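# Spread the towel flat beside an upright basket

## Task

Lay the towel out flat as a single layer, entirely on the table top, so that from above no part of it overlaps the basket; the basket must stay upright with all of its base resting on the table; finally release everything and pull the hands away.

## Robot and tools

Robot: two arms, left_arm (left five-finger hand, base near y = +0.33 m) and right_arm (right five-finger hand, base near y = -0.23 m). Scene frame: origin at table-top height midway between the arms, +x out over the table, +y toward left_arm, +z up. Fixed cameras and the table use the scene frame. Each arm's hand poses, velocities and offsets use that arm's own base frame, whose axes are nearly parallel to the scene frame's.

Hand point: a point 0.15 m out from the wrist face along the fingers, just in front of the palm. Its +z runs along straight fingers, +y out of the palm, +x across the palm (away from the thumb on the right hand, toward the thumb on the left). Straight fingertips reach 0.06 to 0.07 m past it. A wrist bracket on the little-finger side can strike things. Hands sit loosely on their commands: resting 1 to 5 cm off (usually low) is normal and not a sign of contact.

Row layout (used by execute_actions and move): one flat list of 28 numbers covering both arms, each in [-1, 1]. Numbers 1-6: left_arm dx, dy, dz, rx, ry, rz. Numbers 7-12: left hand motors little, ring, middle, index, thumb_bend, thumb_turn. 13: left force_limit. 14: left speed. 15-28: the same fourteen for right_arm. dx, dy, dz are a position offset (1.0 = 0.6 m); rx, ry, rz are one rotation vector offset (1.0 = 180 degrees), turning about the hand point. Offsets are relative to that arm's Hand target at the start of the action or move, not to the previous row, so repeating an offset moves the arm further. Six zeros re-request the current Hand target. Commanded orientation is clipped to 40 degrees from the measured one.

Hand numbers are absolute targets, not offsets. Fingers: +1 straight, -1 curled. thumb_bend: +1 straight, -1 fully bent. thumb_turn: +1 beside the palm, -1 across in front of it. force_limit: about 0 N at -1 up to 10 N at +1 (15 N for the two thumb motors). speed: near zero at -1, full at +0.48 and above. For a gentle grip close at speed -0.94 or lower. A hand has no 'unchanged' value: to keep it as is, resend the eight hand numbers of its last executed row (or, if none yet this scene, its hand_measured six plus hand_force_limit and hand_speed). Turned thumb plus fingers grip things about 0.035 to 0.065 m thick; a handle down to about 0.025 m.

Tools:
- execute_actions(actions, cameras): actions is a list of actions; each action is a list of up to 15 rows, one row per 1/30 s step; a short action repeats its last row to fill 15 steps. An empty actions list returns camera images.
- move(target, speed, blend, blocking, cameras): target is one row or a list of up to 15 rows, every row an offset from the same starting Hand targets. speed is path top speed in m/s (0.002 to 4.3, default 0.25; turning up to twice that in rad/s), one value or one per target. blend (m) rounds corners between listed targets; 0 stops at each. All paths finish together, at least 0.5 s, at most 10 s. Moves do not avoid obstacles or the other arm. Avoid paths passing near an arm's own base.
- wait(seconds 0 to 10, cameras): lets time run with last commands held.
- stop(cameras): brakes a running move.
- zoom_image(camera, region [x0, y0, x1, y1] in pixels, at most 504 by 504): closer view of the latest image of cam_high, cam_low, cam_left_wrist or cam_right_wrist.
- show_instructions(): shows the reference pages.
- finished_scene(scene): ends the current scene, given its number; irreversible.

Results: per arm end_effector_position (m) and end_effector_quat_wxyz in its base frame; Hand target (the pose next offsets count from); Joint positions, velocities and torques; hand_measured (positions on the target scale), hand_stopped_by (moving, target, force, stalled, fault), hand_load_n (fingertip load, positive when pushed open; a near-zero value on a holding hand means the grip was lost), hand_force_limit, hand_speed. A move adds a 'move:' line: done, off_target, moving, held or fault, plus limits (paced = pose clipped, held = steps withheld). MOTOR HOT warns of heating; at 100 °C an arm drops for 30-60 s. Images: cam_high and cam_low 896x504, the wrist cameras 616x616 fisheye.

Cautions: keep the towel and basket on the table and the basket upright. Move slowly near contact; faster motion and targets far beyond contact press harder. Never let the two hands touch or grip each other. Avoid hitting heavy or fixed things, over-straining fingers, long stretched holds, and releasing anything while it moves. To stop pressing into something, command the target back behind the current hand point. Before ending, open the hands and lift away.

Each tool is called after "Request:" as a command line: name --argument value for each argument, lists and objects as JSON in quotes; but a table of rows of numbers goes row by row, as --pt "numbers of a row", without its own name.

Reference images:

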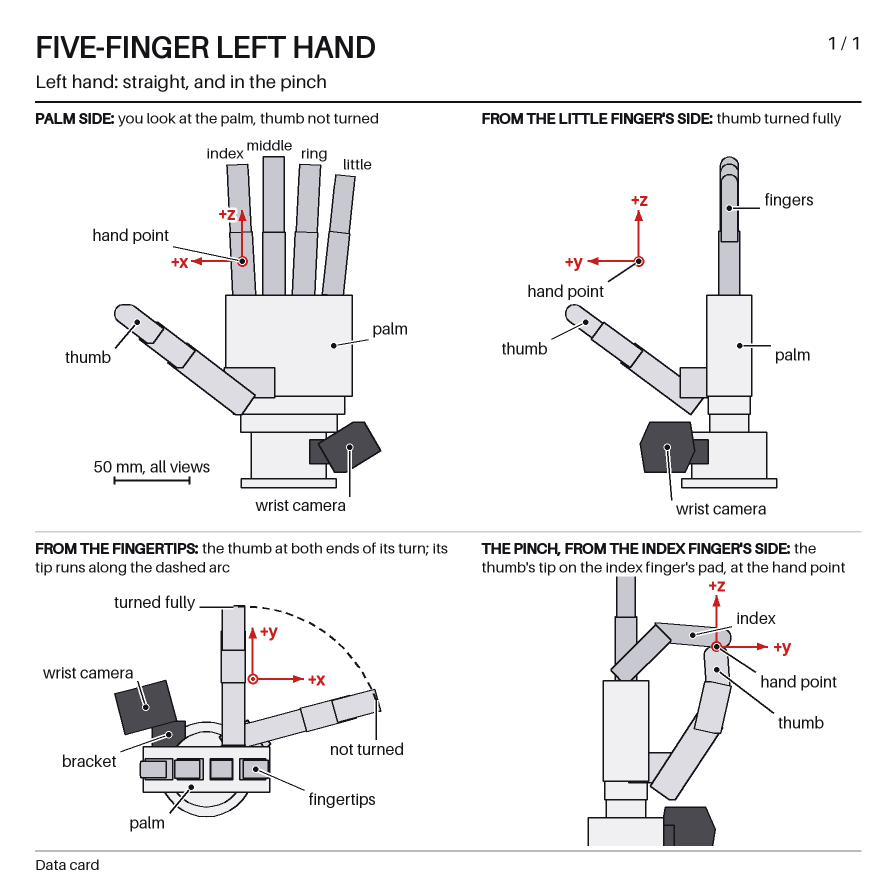

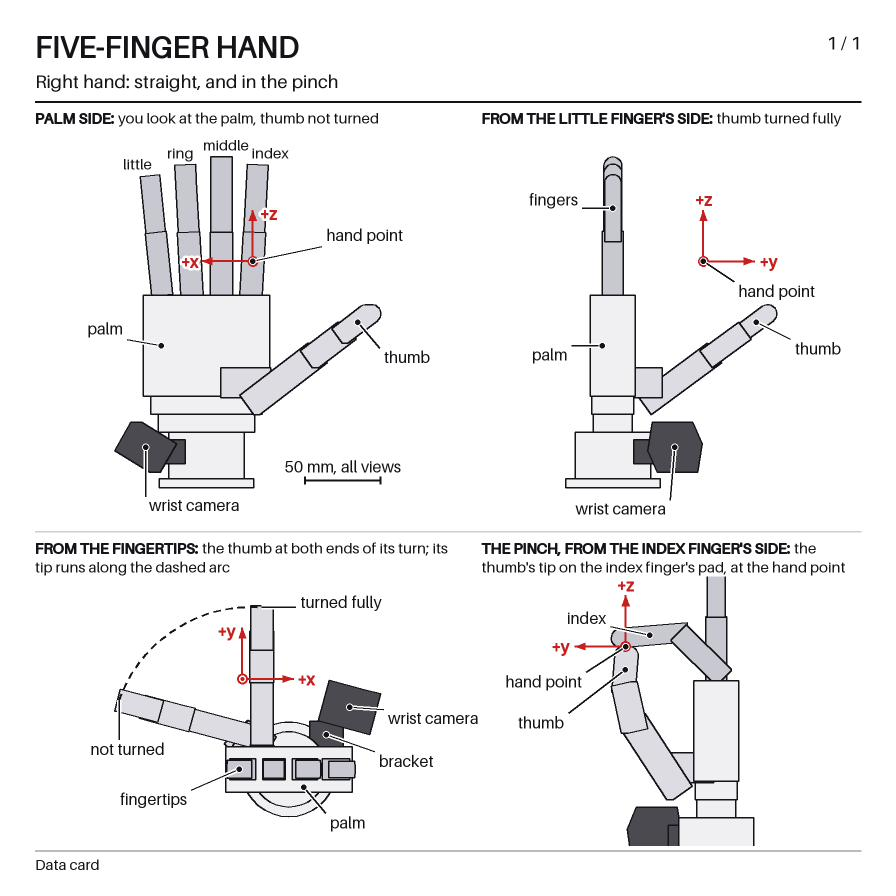

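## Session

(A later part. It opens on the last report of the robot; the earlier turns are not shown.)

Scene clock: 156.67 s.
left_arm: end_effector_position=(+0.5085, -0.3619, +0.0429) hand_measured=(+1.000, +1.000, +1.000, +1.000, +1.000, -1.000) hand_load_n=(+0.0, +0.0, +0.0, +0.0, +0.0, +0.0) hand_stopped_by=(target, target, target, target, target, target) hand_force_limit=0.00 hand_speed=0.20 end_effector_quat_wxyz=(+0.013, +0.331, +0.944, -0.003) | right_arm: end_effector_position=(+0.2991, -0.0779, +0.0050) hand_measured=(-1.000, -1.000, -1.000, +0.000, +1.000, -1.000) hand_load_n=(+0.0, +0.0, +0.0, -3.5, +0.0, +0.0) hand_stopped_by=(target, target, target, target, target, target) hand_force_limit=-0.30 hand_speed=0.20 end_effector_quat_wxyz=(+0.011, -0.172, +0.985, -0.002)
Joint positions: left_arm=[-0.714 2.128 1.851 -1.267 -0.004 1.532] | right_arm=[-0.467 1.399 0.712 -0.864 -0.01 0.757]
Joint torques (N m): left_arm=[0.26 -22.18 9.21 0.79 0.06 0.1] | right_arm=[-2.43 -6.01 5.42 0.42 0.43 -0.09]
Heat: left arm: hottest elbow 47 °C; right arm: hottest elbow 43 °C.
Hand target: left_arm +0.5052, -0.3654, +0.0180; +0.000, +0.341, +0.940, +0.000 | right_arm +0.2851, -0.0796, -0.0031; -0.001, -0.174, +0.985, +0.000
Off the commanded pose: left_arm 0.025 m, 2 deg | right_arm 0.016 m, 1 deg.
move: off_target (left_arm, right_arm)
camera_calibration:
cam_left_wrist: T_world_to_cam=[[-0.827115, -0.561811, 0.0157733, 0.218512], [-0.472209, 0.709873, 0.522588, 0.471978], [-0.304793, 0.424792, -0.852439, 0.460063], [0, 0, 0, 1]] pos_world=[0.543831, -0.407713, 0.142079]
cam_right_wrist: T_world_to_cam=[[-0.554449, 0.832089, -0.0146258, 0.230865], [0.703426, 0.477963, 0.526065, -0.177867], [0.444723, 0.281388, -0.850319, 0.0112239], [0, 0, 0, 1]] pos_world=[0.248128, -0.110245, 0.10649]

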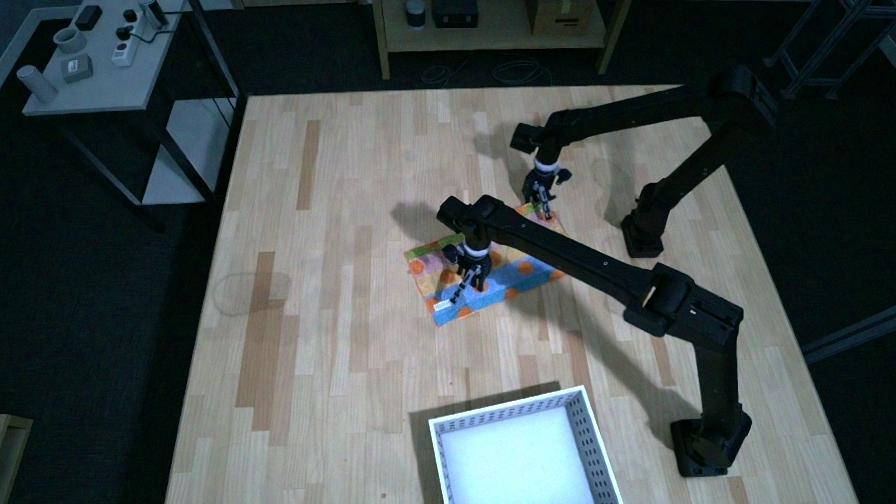

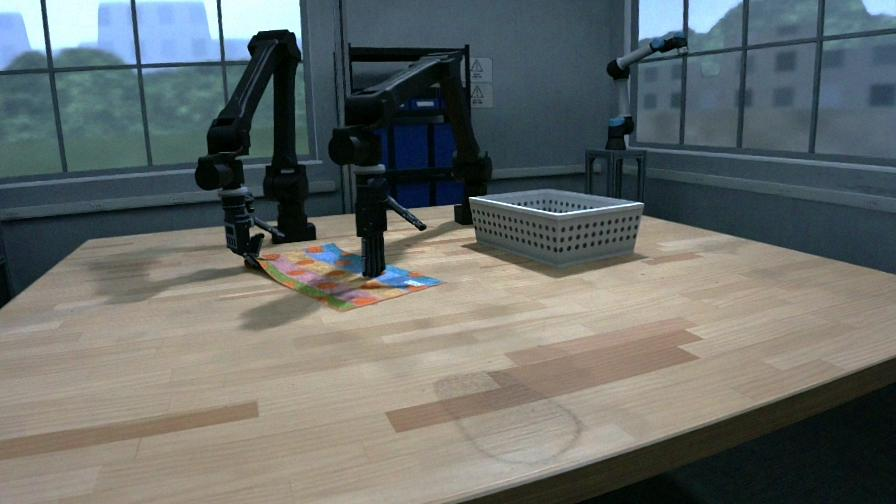

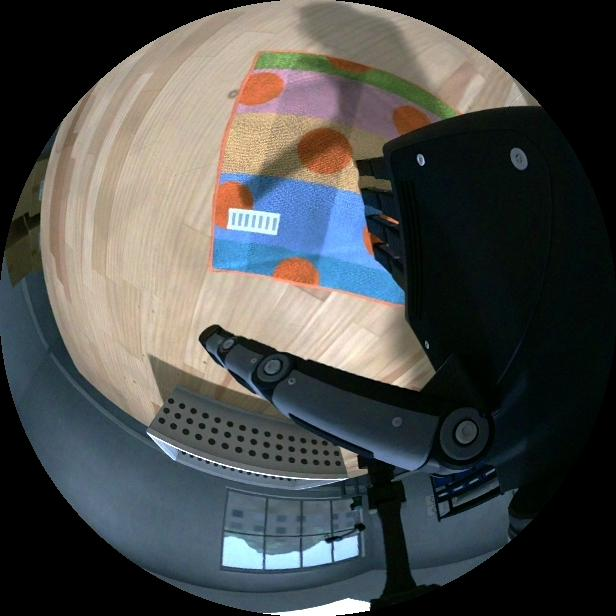

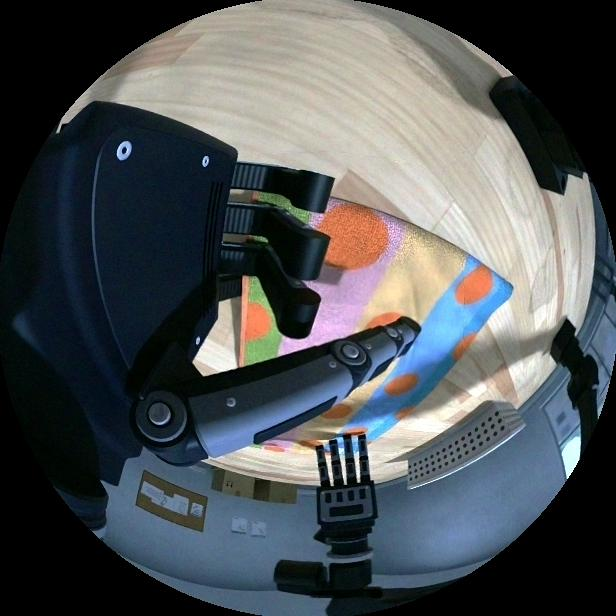

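Request:
move --target '[0,0,0,0,0,0,1,1,1,1,1,-1,0,0.2,-0.124,-0.051,-0.01,0,0,0,-1,-1,-1,0,1,-1,-0.3,0.2]' --speed 0.1 --cameras '["cam_low","cam_right_wrist","cam_left_wrist","cam_high"]'

Scene clock: 160.60 s.
left_arm: end_effector_position=(+0.5085, -0.3619, +0.0429) hand_measured=(+1.000, +1.000, +1.000, +1.000, +1.000, -1.000) hand_load_n=(+0.0, +0.0, +0.0, +0.0, +0.0, +0.0) hand_stopped_by=(target, target, target, target, target, target) hand_force_limit=0.00 hand_speed=0.20 end_effector_quat_wxyz=(+0.013, +0.331, +0.944, -0.003) | right_arm: end_effector_position=(+0.2311, -0.1126, +0.0040) hand_measured=(-1.000, -1.000, -1.000, -0.002, +1.000, -1.000) hand_load_n=(+0.0, +0.0, +0.0, -6.0, +0.0, +0.0) hand_stopped_by=(target, target, target, target, target, target) hand_force_limit=-0.30 hand_speed=0.20 end_effector_quat_wxyz=(+0.019, -0.171, +0.985, -0.006)
Joint positions: left_arm=[-0.714 2.128 1.851 -1.267 -0.004 1.532] | right_arm=[-0.693 1.285 0.602 -0.853 -0.021 0.535]
Joint torques (N m): left_arm=[0.15 -22.12 9.24 0.84 0.08 0.1] | right_arm=[-4.07 -3.78 4.9 0.57 0.91 -0.13]
Heat: left arm: hottest elbow 47 °C; right arm: hottest elbow 42 °C.
Hand target: left_arm +0.5052, -0.3654, +0.0180; +0.000, +0.341, +0.940, +0.000 | right_arm +0.2107, -0.1103, -0.0091; -0.001, -0.174, +0.985, +0.000
Off the commanded pose: left_arm 0.025 m, 2 deg | right_arm 0.024 m, 2 deg.
move: off_target (left_arm, right_arm)
camera_calibration:
cam_left_wrist: T_world_to_cam=[[-0.827115, -0.561811, 0.0157733, 0.218512], [-0.472209, 0.709873, 0.522588, 0.471978], [-0.304793, 0.424792, -0.852439, 0.460063], [0, 0, 0, 1]] pos_world=[0.543831, -0.407713, 0.142079]
cam_right_wrist: T_world_to_cam=[[-0.551016, 0.833985, -0.0291695, 0.221551], [0.695393, 0.47821, 0.536418, -0.111161], [0.461313, 0.275291, -0.843448, 0.0458721], [0, 0, 0, 1]] pos_world=[0.178217, -0.14424, 0.104782]

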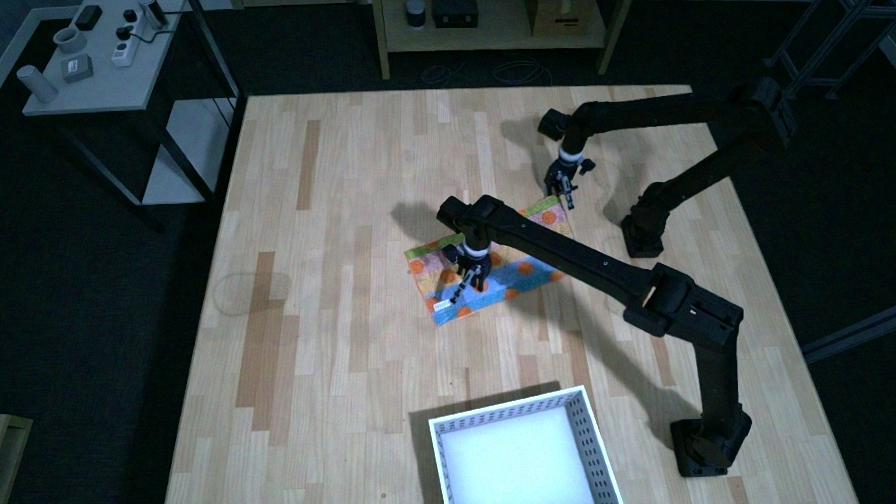

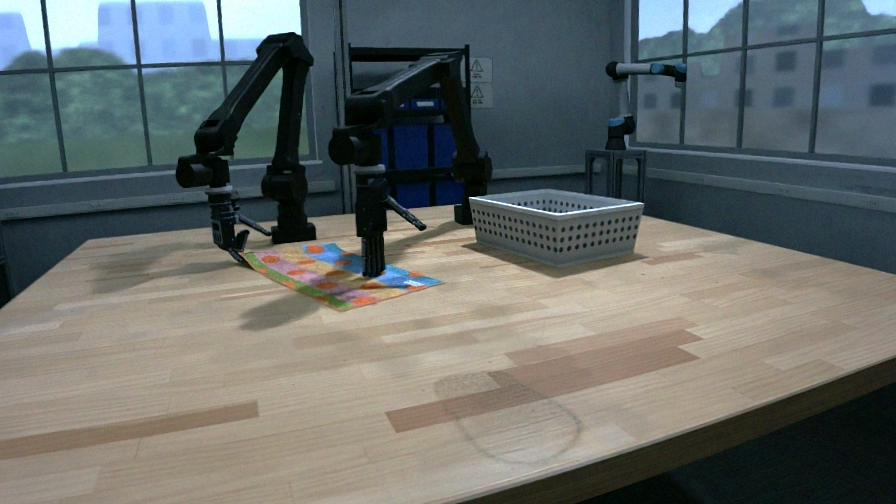

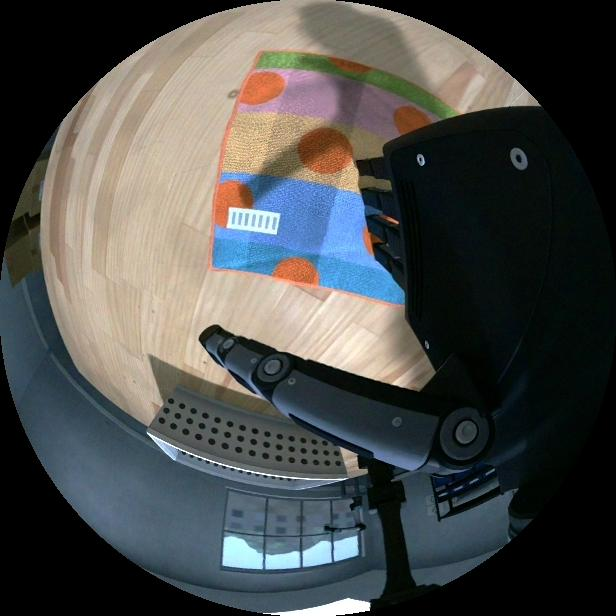

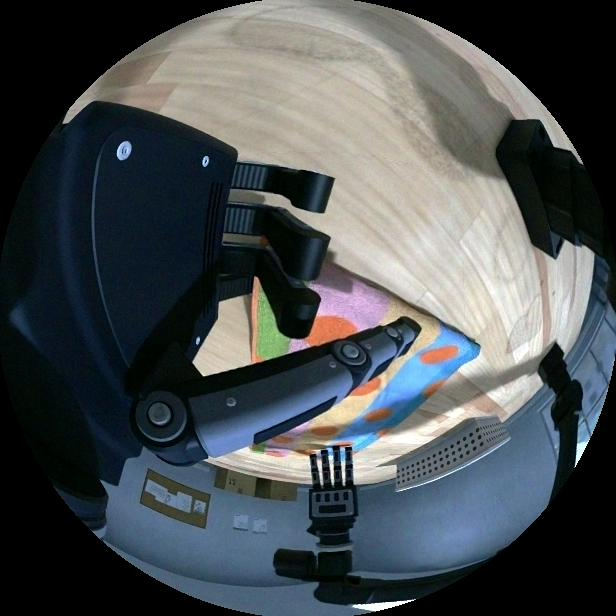

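Request:
zoom_image --camera "cam_right_wrist" --region '[220, 200, 520, 460]'

Request:
zoom_image --camera "cam_low" --region '[190, 180, 390, 310]'

Request:
zoom_image --camera "cam_high" --region '[390, 150, 630, 340]'

Scaled by 1.680 from the camera's 616x616 image, which has a finer 880x880 frame.

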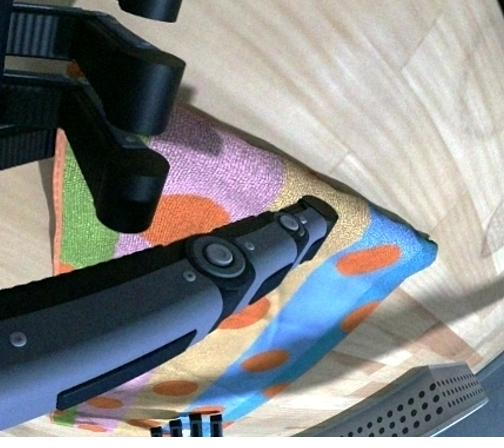

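Scaled by 2.520 from the camera's 896x504 image, which has a finer 1280x720 frame.

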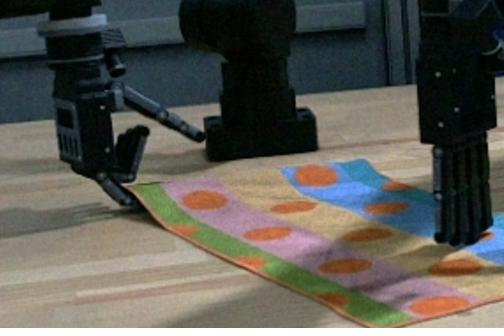

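Scaled by 2.100 from the camera's 896x504 image, which has a finer 1280x720 frame.

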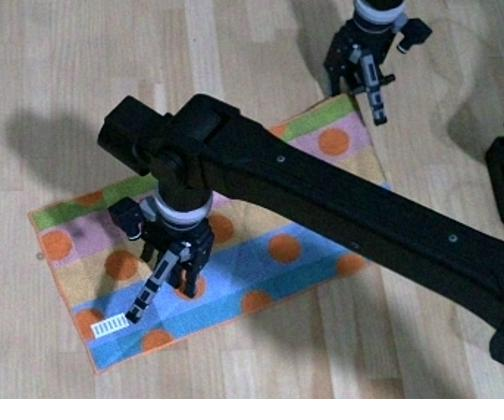

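Request:
move --target '[0,0,0,0,0,0,1,1,1,1,1,-1,0,0.2,-0.055,-0.021,0.008,0,0,0,-1,-1,-1,0,1,-1,-0.3,0.2]' --speed 0.1 --cameras '["cam_low","cam_right_wrist","cam_high"]'

Scene clock: 164.43 s.
left_arm: end_effector_position=(+0.5085, -0.3619, +0.0429) hand_measured=(+1.000, +1.000, +1.000, +1.000, +1.000, -1.000) hand_load_n=(+0.5, +0.0, +0.0, +0.0, +0.0, +0.0) hand_stopped_by=(target, target, target, target, target, target) hand_force_limit=0.00 hand_speed=0.20 end_effector_quat_wxyz=(+0.013, +0.331, +0.944, -0.003) | right_arm: end_effector_position=(+0.1984, -0.1293, +0.0044) hand_measured=(-1.000, -1.000, -1.000, -0.002, +1.000, -1.000) hand_load_n=(+0.0, +0.0, +0.0, -5.0, +0.0, +0.0) hand_stopped_by=(target, target, target, target, target, target) hand_force_limit=-0.30 hand_speed=0.20 end_effector_quat_wxyz=(+0.021, -0.172, +0.985, -0.012)
Joint positions: left_arm=[-0.714 2.128 1.851 -1.267 -0.004 1.532] | right_arm=[-0.816 1.238 0.566 -0.856 -0.022 0.41]
Joint torques (N m): left_arm=[0.38 -22.18 9.2 0.83 0.09 0.11] | right_arm=[-2.32 -3.49 5.5 -0.12 0.95 -0.16]
Heat: left arm: hottest elbow 47 °C; right arm: hottest elbow 42 °C.
Hand target: left_arm +0.5052, -0.3654, +0.0180; +0.000, +0.341, +0.940, +0.000 | right_arm +0.1777, -0.1229, -0.0043; -0.001, -0.174, +0.985, +0.000
Off the commanded pose: left_arm 0.025 m, 2 deg | right_arm 0.023 m, 3 deg.
move: off_target (left_arm, right_arm)
camera_calibration:
cam_right_wrist: T_world_to_cam=[[-0.552387, 0.832543, -0.0417303, 0.217568], [0.691554, 0.485643, 0.534701, -0.0789582], [0.465427, 0.266503, -0.84401, 0.063963], [0, 0, 0, 1]] pos_world=[0.145015, -0.159836, 0.105284]
Images, in order (width x height): cam_high 896x504, cam_low 896x504, cam_right_wrist 616x616.

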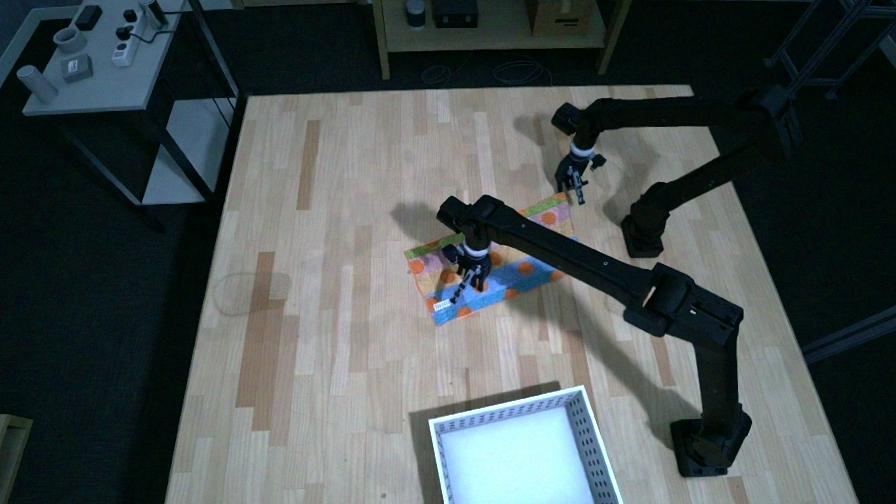

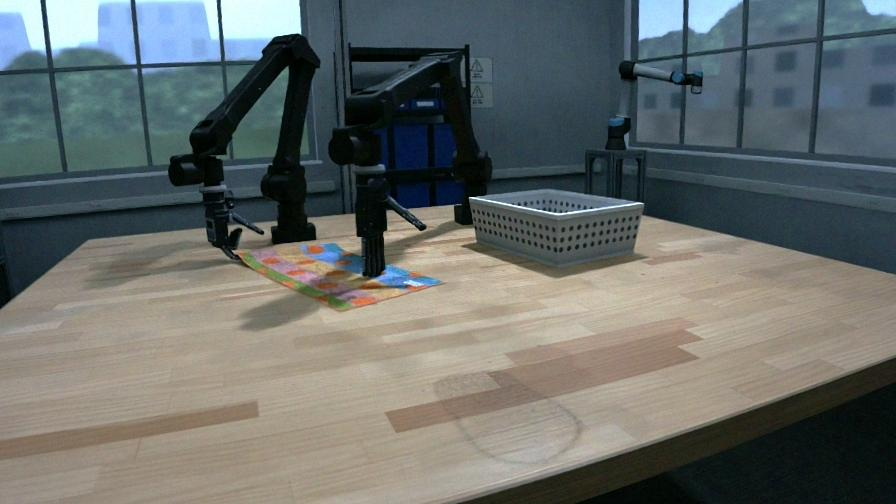

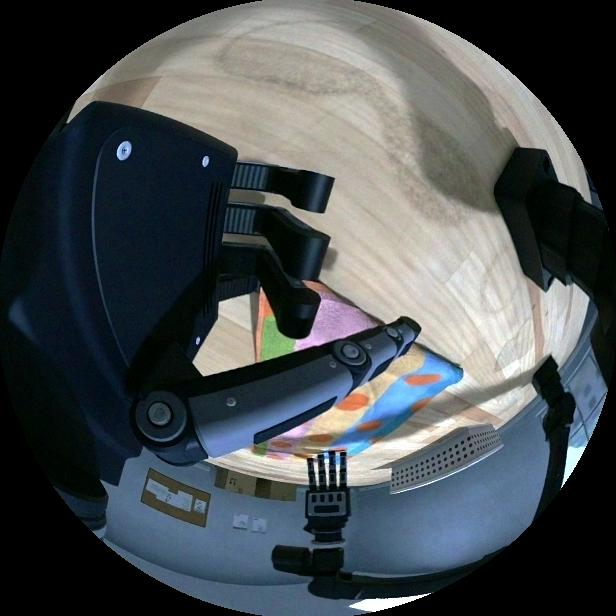

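Request:
zoom_image --camera "cam_right_wrist" --region '[220, 240, 500, 480]'

Request:
zoom_image --camera "cam_low" --region '[180, 180, 380, 310]'

Request:
zoom_image --camera "cam_high" --region '[480, 150, 630, 290]'

Scaled by 1.800 from the camera's 616x616 image, which has a finer 880x880 frame.

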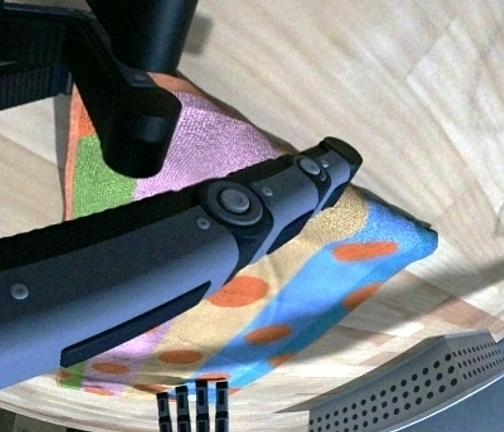

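Scaled by 2.520 from the camera's 896x504 image, which has a finer 1280x720 frame.

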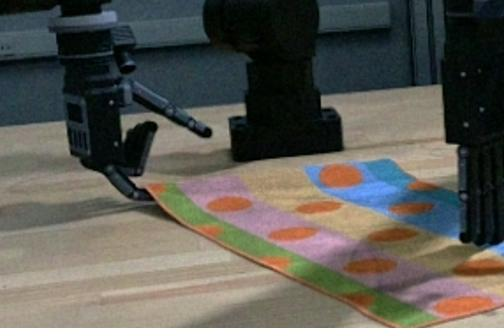

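Scaled by 3.360 from the camera's 896x504 image, which has a finer 1280x720 frame.

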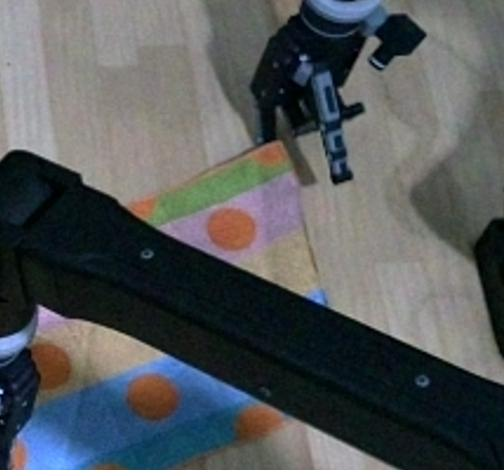

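Request:
zoom_image --camera "cam_high" --region '[540, 180, 590, 245]'

Request:
zoom_image --camera "cam_right_wrist" --region '[240, 270, 480, 420]'

Scaled by 7.754 from the camera's 896x504 image, which has a finer 1280x720 frame.

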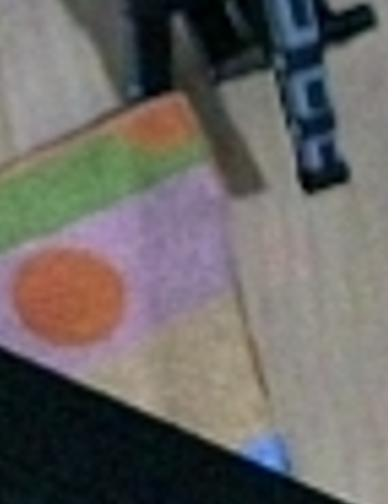

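Scaled by 2.100 from the camera's 616x616 image, which has a finer 880x880 frame.

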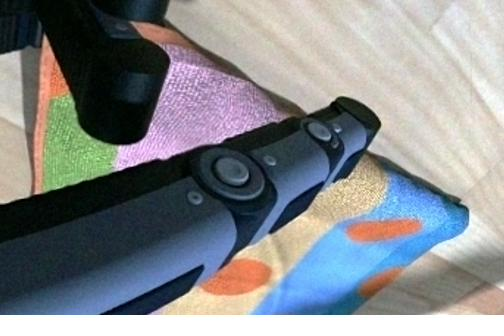

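Request:
move --pt "0 0 0 0 0 0 1 1 1 1 1 -1 0 0.2 0.086 -0.152 0.012 0 0 0 -1 -1 -1 0 1 -1 -0.3 0.2" --pt "0 0 0 0 0 0 1 1 1 1 1 -1 0 0.2 0.1 -0.17 0.2 0 0 0 -1 -1 -1 0 1 -1 -0.3 0.2" --pt "0 0 0 0 0 0 1 1 1 1 1 -1 0 0.2 0.12 0.16 0.2 0 0 0 1 1 1 1 1 -1 -0.3 0.2" --speed '[0.12,0.25,0.3]' --blend '[0.01,0.03,0]' --cameras '["cam_low","cam_right_wrist","cam_high"]'

Scene clock: 171.67 s.
left_arm: end_effector_position=(+0.5085, -0.3619, +0.0429) hand_measured=(+1.000, +1.000, +1.000, +1.000, +1.000, -1.000) hand_load_n=(+0.0, +0.0, +0.0, +0.0, +0.0, +0.0) hand_stopped_by=(target, target, target, target, target, target) hand_force_limit=0.00 hand_speed=0.20 end_effector_quat_wxyz=(+0.013, +0.331, +0.944, -0.003) | right_arm: end_effector_position=(+0.2528, -0.0309, +0.1149) hand_measured=(+1.000, +1.000, +1.000, +1.000, +1.000, -1.000) hand_load_n=(+0.0, +0.0, +0.0, +0.0, +0.0, +0.0) hand_stopped_by=(target, target, target, target, target, target) hand_force_limit=-0.30 hand_speed=0.20 end_effector_quat_wxyz=(+0.003, -0.171, +0.985, -0.001)
Joint positions: left_arm=[-0.714 2.128 1.851 -1.267 -0.004 1.532] | right_arm=[-0.382 1.06 0.765 -1.269 -0.002 0.844]
Joint torques (N m): left_arm=[0.32 -22.42 9.22 0.79 0.07 0.1] | right_arm=[0.5 -2.67 8.94 -0.08 0.13 0.17]
Heat: left arm: hottest elbow 46 °C; right arm: hottest elbow 41 °C.
Hand target: left_arm +0.5052, -0.3654, +0.0180; +0.000, +0.341, +0.940, +0.000 | right_arm +0.2498, -0.0269, +0.1157; -0.001, -0.174, +0.985, +0.000
Off the commanded pose: left_arm 0.025 m, 2 deg | right_arm 0.005 m, 1 deg.
move: off_target (left_arm)
camera_calibration:
cam_right_wrist: T_world_to_cam=[[-0.552883, 0.833236, -0.00615943, 0.166372], [0.712266, 0.476425, 0.515458, -0.226702], [0.432432, 0.2806, -0.856893, 0.115906], [0, 0, 0, 1]] pos_world=[0.203334, -0.0631437, 0.217199]
Images, in order (width x height): cam_high 896x504, cam_low 896x504, cam_right_wrist 616x616.

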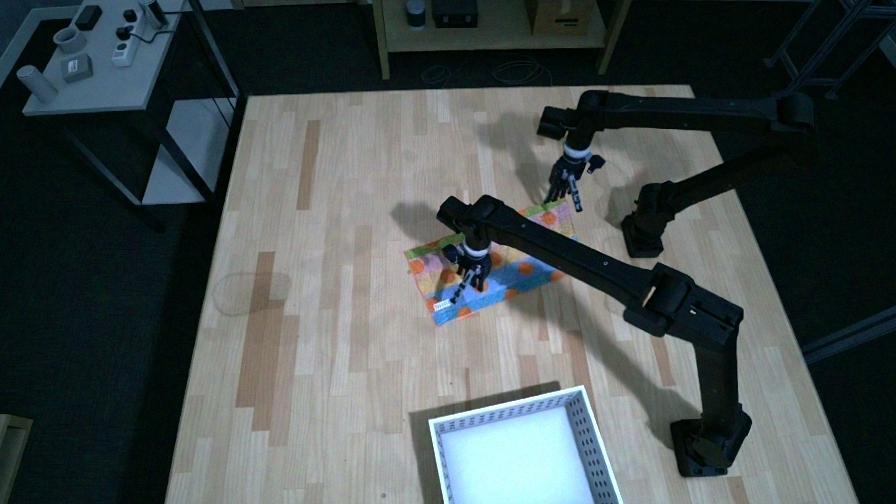

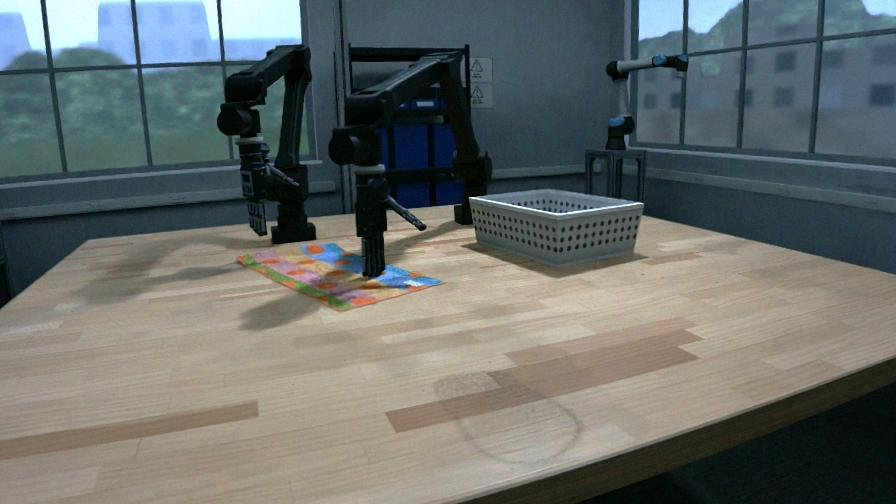

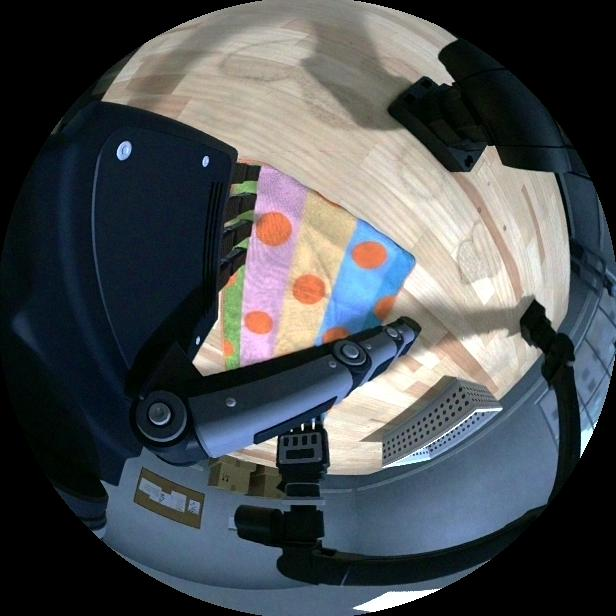

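Request:
zoom_image --camera "cam_right_wrist" --region '[220, 140, 440, 360]'

Request:
zoom_image --camera "cam_high" --region '[500, 170, 600, 260]'

Request:
zoom_image --camera "cam_low" --region '[210, 220, 370, 310]'

Scaled by 2.291 from the camera's 616x616 image, which has a finer 880x880 frame.

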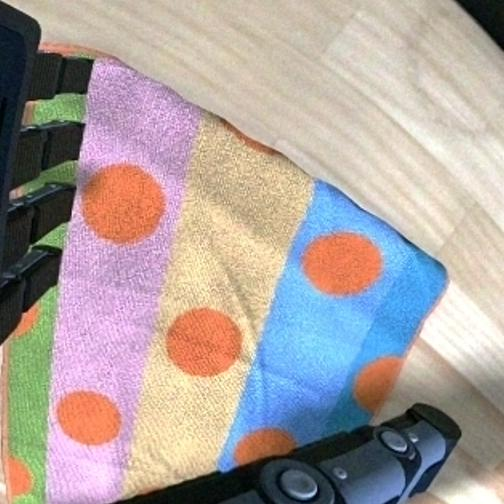

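Scaled by 5.040 from the camera's 896x504 image, which has a finer 1280x720 frame.

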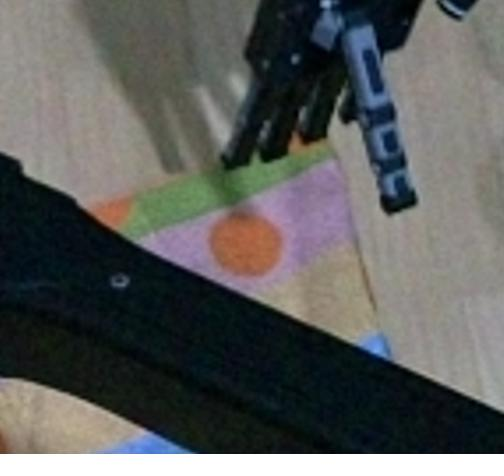

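Scaled by 3.150 from the camera's 896x504 image, which has a finer 1280x720 frame.

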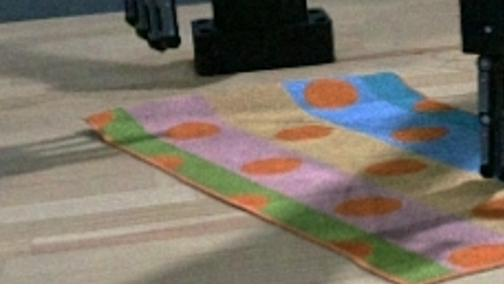

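Request:
move --pt "0 0 0.16 0 0 0 1 1 1 1 1 -1 0 0.2 0 0 -0.143 0 0 0 1 1 1 1 1 -1 -0.3 0.2" --pt "-0.45 -0.092 0.16 0 0 0.972 1 1 1 1 1 -1 0 0.2 0 0 -0.143 0 0 0 1 1 1 1 1 -1 -0.3 0.2" --pt "-0.45 -0.092 0.08 0 0 0.972 -1 -1 -1 0 1 -1 0 0.2 0 0 -0.143 0 0 0 1 1 1 1 1 -1 -0.3 0.2" --speed '[0.25,0.5,0.2]' --blend '[0.03,0,0]' --cameras '["cam_low","cam_right_wrist","cam_left_wrist","cam_high"]'

Scene clock: 181.97 s.
left_arm: end_effector_position=(+0.2376, -0.4171, +0.0765) hand_measured=(-1.000, -1.000, -1.000, +0.000, +1.000, -1.000) hand_load_n=(+0.0, +0.0, +0.0, +0.0, +0.0, +0.0) hand_stopped_by=(target, target, target, target, target, target) hand_force_limit=0.00 hand_speed=0.20 end_effector_quat_wxyz=(+0.005, +0.923, -0.385, +0.005) | right_arm: end_effector_position=(+0.2443, -0.0277, +0.0493) hand_measured=(+1.000, +1.000, +1.000, +1.000, +1.000, -1.000) hand_load_n=(-0.5, +0.0, -4.0, -0.5, +0.0, +0.0) hand_stopped_by=(target, target, target, target, target, target) hand_force_limit=-0.30 hand_speed=0.20 end_effector_quat_wxyz=(+0.000, -0.171, +0.985, +0.001)
Joint positions: left_arm=[-0.936 1.57 1.122 -1.108 0.004 -1.716] | right_arm=[-0.382 1.124 0.621 -1.069 -0.002 0.844]
Joint torques (N m): left_arm=[0.26 -13.33 9.37 0.54 -0.05 -0.22] | right_arm=[0.38 0.73 6.65 3.06 0.11 0.13]
Heat: left arm: hottest elbow 46 °C; right arm: hottest elbow 41 °C.
Hand target: left_arm +0.2351, -0.4206, +0.0660; +0.000, +0.924, -0.383, +0.000 | right_arm +0.2498, -0.0269, +0.0299; -0.001, -0.174, +0.985, +0.000
Off the commanded pose: left_arm 0.011 m, 1 deg | right_arm 0.020 m, 0 deg.
move: off_target (left_arm, right_arm); target 3's new numbers were sent with left_arm's hand 0.011 m and 1 deg from that target
camera_calibration:
cam_left_wrist: T_world_to_cam=[[0.885528, 0.463912, 0.025032, -0.0168902], [0.373084, -0.742193, 0.556739, -0.443424], [0.276856, -0.483668, -0.83031, -0.089255], [0, 0, 0, 1]] pos_world=[0.205102, -0.364441, 0.173185]
cam_right_wrist: T_world_to_cam=[[-0.552958, 0.833209, -0.000647391, 0.158336], [0.715836, 0.475461, 0.511386, -0.189057], [0.4264, 0.282311, -0.859351, 0.0641392], [0, 0, 0, 1]] pos_world=[0.195538, -0.0601448, 0.151902]

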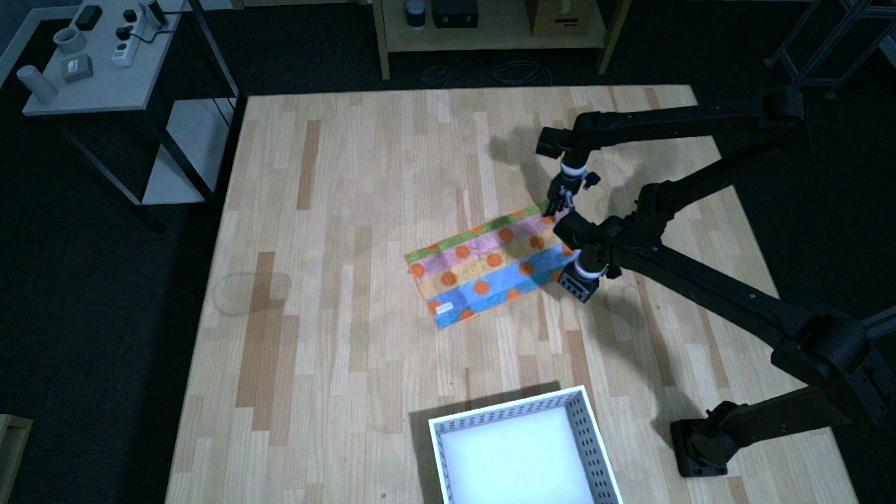

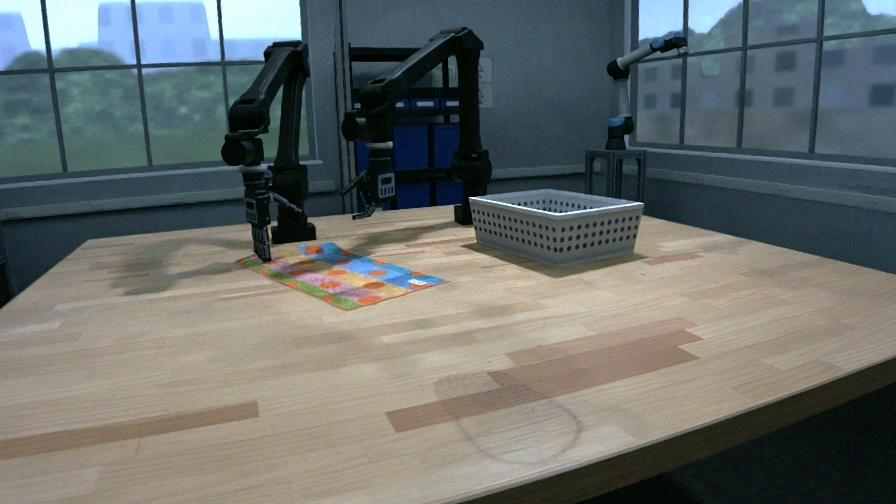

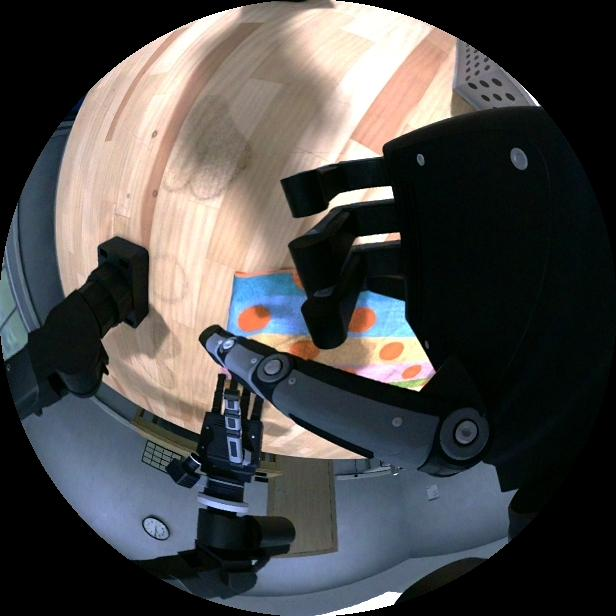

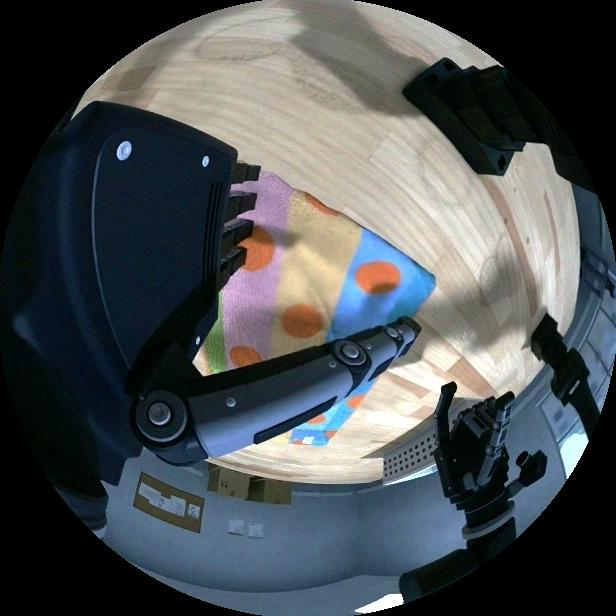

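Request:
zoom_image --camera "cam_left_wrist" --region '[180, 230, 440, 420]'

Request:
zoom_image --camera "cam_right_wrist" --region '[220, 150, 460, 360]'

Request:
zoom_image --camera "cam_high" --region '[500, 180, 620, 310]'

Scaled by 1.938 from the camera's 616x616 image, which has a finer 880x880 frame.

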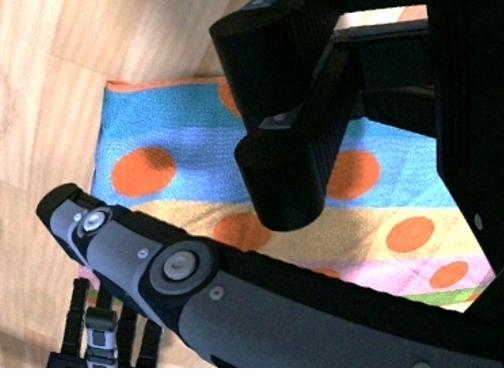

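Scaled by 2.100 from the camera's 616x616 image, which has a finer 880x880 frame.

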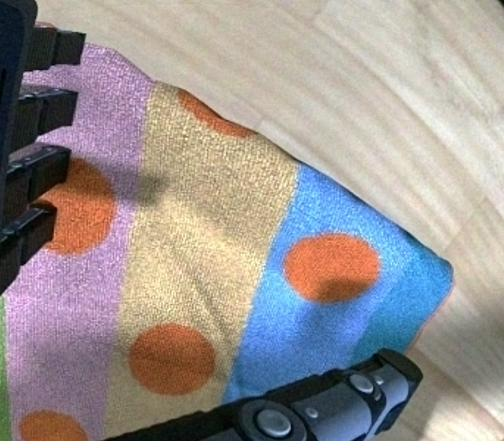

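Scaled by 3.877 from the camera's 896x504 image, which has a finer 1280x720 frame.

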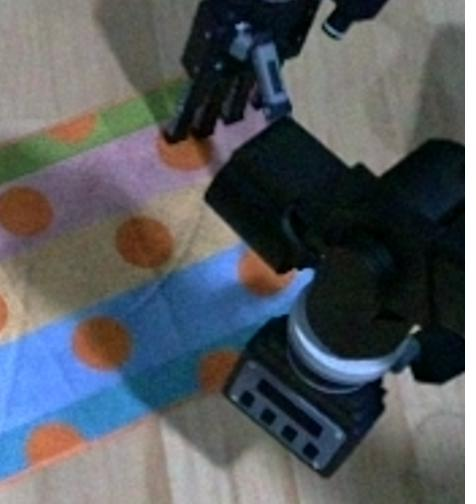

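Request:
move --pt "0 0 -0.127 0 0 0 -1 -1 -1 0 1 -1 0 0.2 0 0 0 0 0 0 1 1 1 1 1 -1 -0.3 0.2" --pt "-0.0242 -0.0963 -0.127 0 0 0 -1 -1 -1 0 1 -1 0 0.2 0 0 0 0 0 0 1 1 1 1 1 -1 -0.3 0.2" --speed '[0.2,0.08]' --cameras '["cam_low","cam_right_wrist","cam_left_wrist"]'

Scene clock: 186.87 s.
left_arm: end_effector_position=(+0.2198, -0.4648, -0.0034) hand_measured=(-1.000, -1.000, -1.000, +0.000, +1.000, -1.000) hand_load_n=(+0.0, +0.0, +0.0, -1.5, +0.0, +0.0) hand_stopped_by=(target, target, target, target, target, target) hand_force_limit=0.00 hand_speed=0.20 end_effector_quat_wxyz=(+0.003, +0.923, -0.385, +0.003) | right_arm: end_effector_position=(+0.2443, -0.0277, +0.0493) hand_measured=(+1.000, +1.000, +1.000, +1.000, +1.000, -1.000) hand_load_n=(+0.0, +0.0, -4.0, +0.0, +0.0, +0.0) hand_stopped_by=(target, target, target, target, target, target) hand_force_limit=-0.30 hand_speed=0.20 end_effector_quat_wxyz=(+0.000, -0.171, +0.985, +0.001)
Joint positions: left_arm=[-1.028 1.754 1.121 -0.93 0.001 -1.808] | right_arm=[-0.382 1.124 0.621 -1.069 -0.002 0.844]
Joint torques (N m): left_arm=[-0.32 -14.1 11.63 0.14 0.05 -0.25] | right_arm=[0.26 0.03 6.67 3.03 0.09 0.11]
Heat: left arm: hottest elbow 46 °C; right arm: hottest elbow 41 °C.
Hand target: left_arm +0.2208, -0.4783, -0.0101; +0.001, +0.924, -0.383, +0.000 | right_arm +0.2498, -0.0269, +0.0299; -0.001, -0.174, +0.985, +0.000
Off the commanded pose: left_arm 0.015 m, 1 deg | right_arm 0.020 m, 0 deg.
move: off_target (left_arm, right_arm)
camera_calibration:
cam_left_wrist: T_world_to_cam=[[0.886129, 0.462711, 0.0259478, 0.022308], [0.373717, -0.746566, 0.550431, -0.429878], [0.274062, -0.478056, -0.834477, -0.170473], [0, 0, 0, 1]] pos_world=[0.187605, -0.41275, 0.0937835]
cam_right_wrist: T_world_to_cam=[[-0.552958, 0.833209, -0.000647391, 0.158336], [0.715836, 0.475461, 0.511386, -0.189057], [0.4264, 0.282311, -0.859351, 0.0641392], [0, 0, 0, 1]] pos_world=[0.195538, -0.0601448, 0.151902]
Images, in order (width x height): cam_low 896x504, cam_left_wrist 616x616, cam_right_wrist 616x616.

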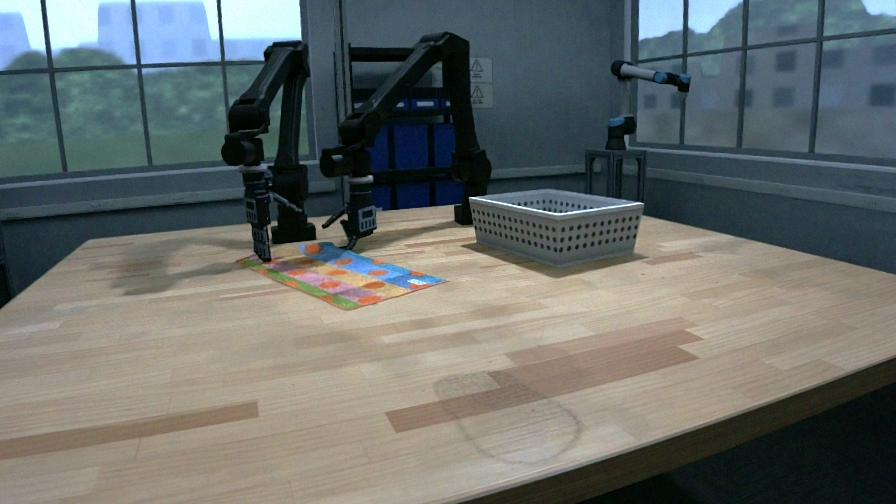

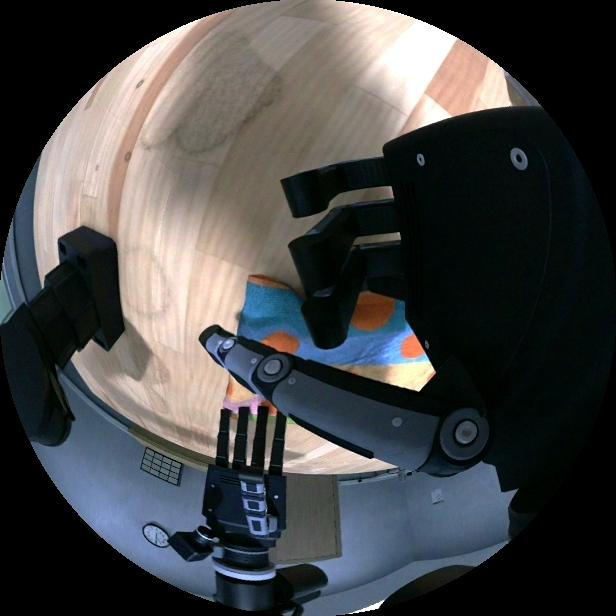

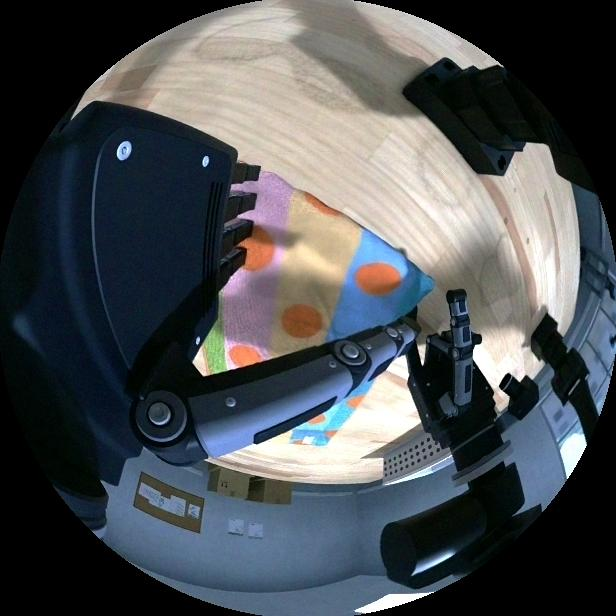

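Request:
zoom_image --camera "cam_left_wrist" --region '[190, 240, 450, 420]'

Request:
zoom_image --camera "cam_right_wrist" --region '[320, 220, 480, 380]'

Request:
zoom_image --camera "cam_low" --region '[270, 180, 430, 290]'

Scaled by 1.938 from the camera's 616x616 image, which has a finer 880x880 frame.

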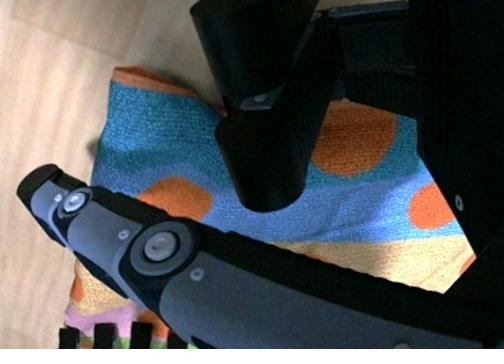

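Scaled by 3.150 from the camera's 616x616 image, which has a finer 880x880 frame.

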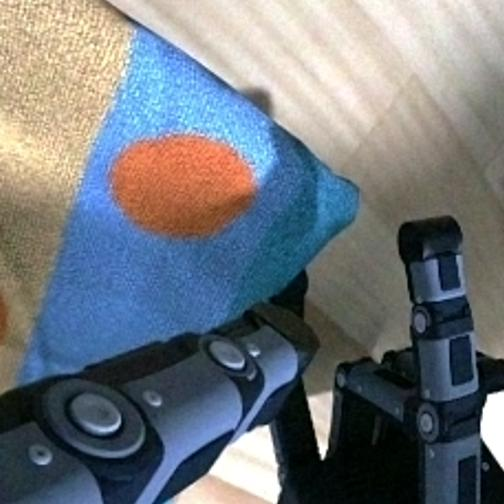

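Scaled by 3.150 from the camera's 896x504 image, which has a finer 1280x720 frame.

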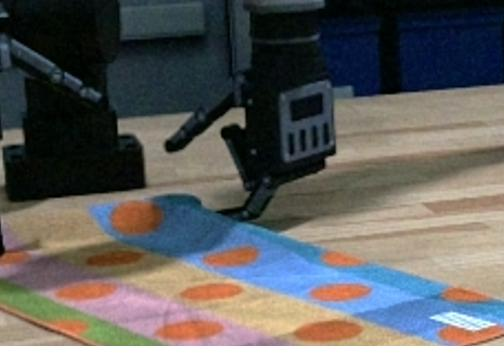

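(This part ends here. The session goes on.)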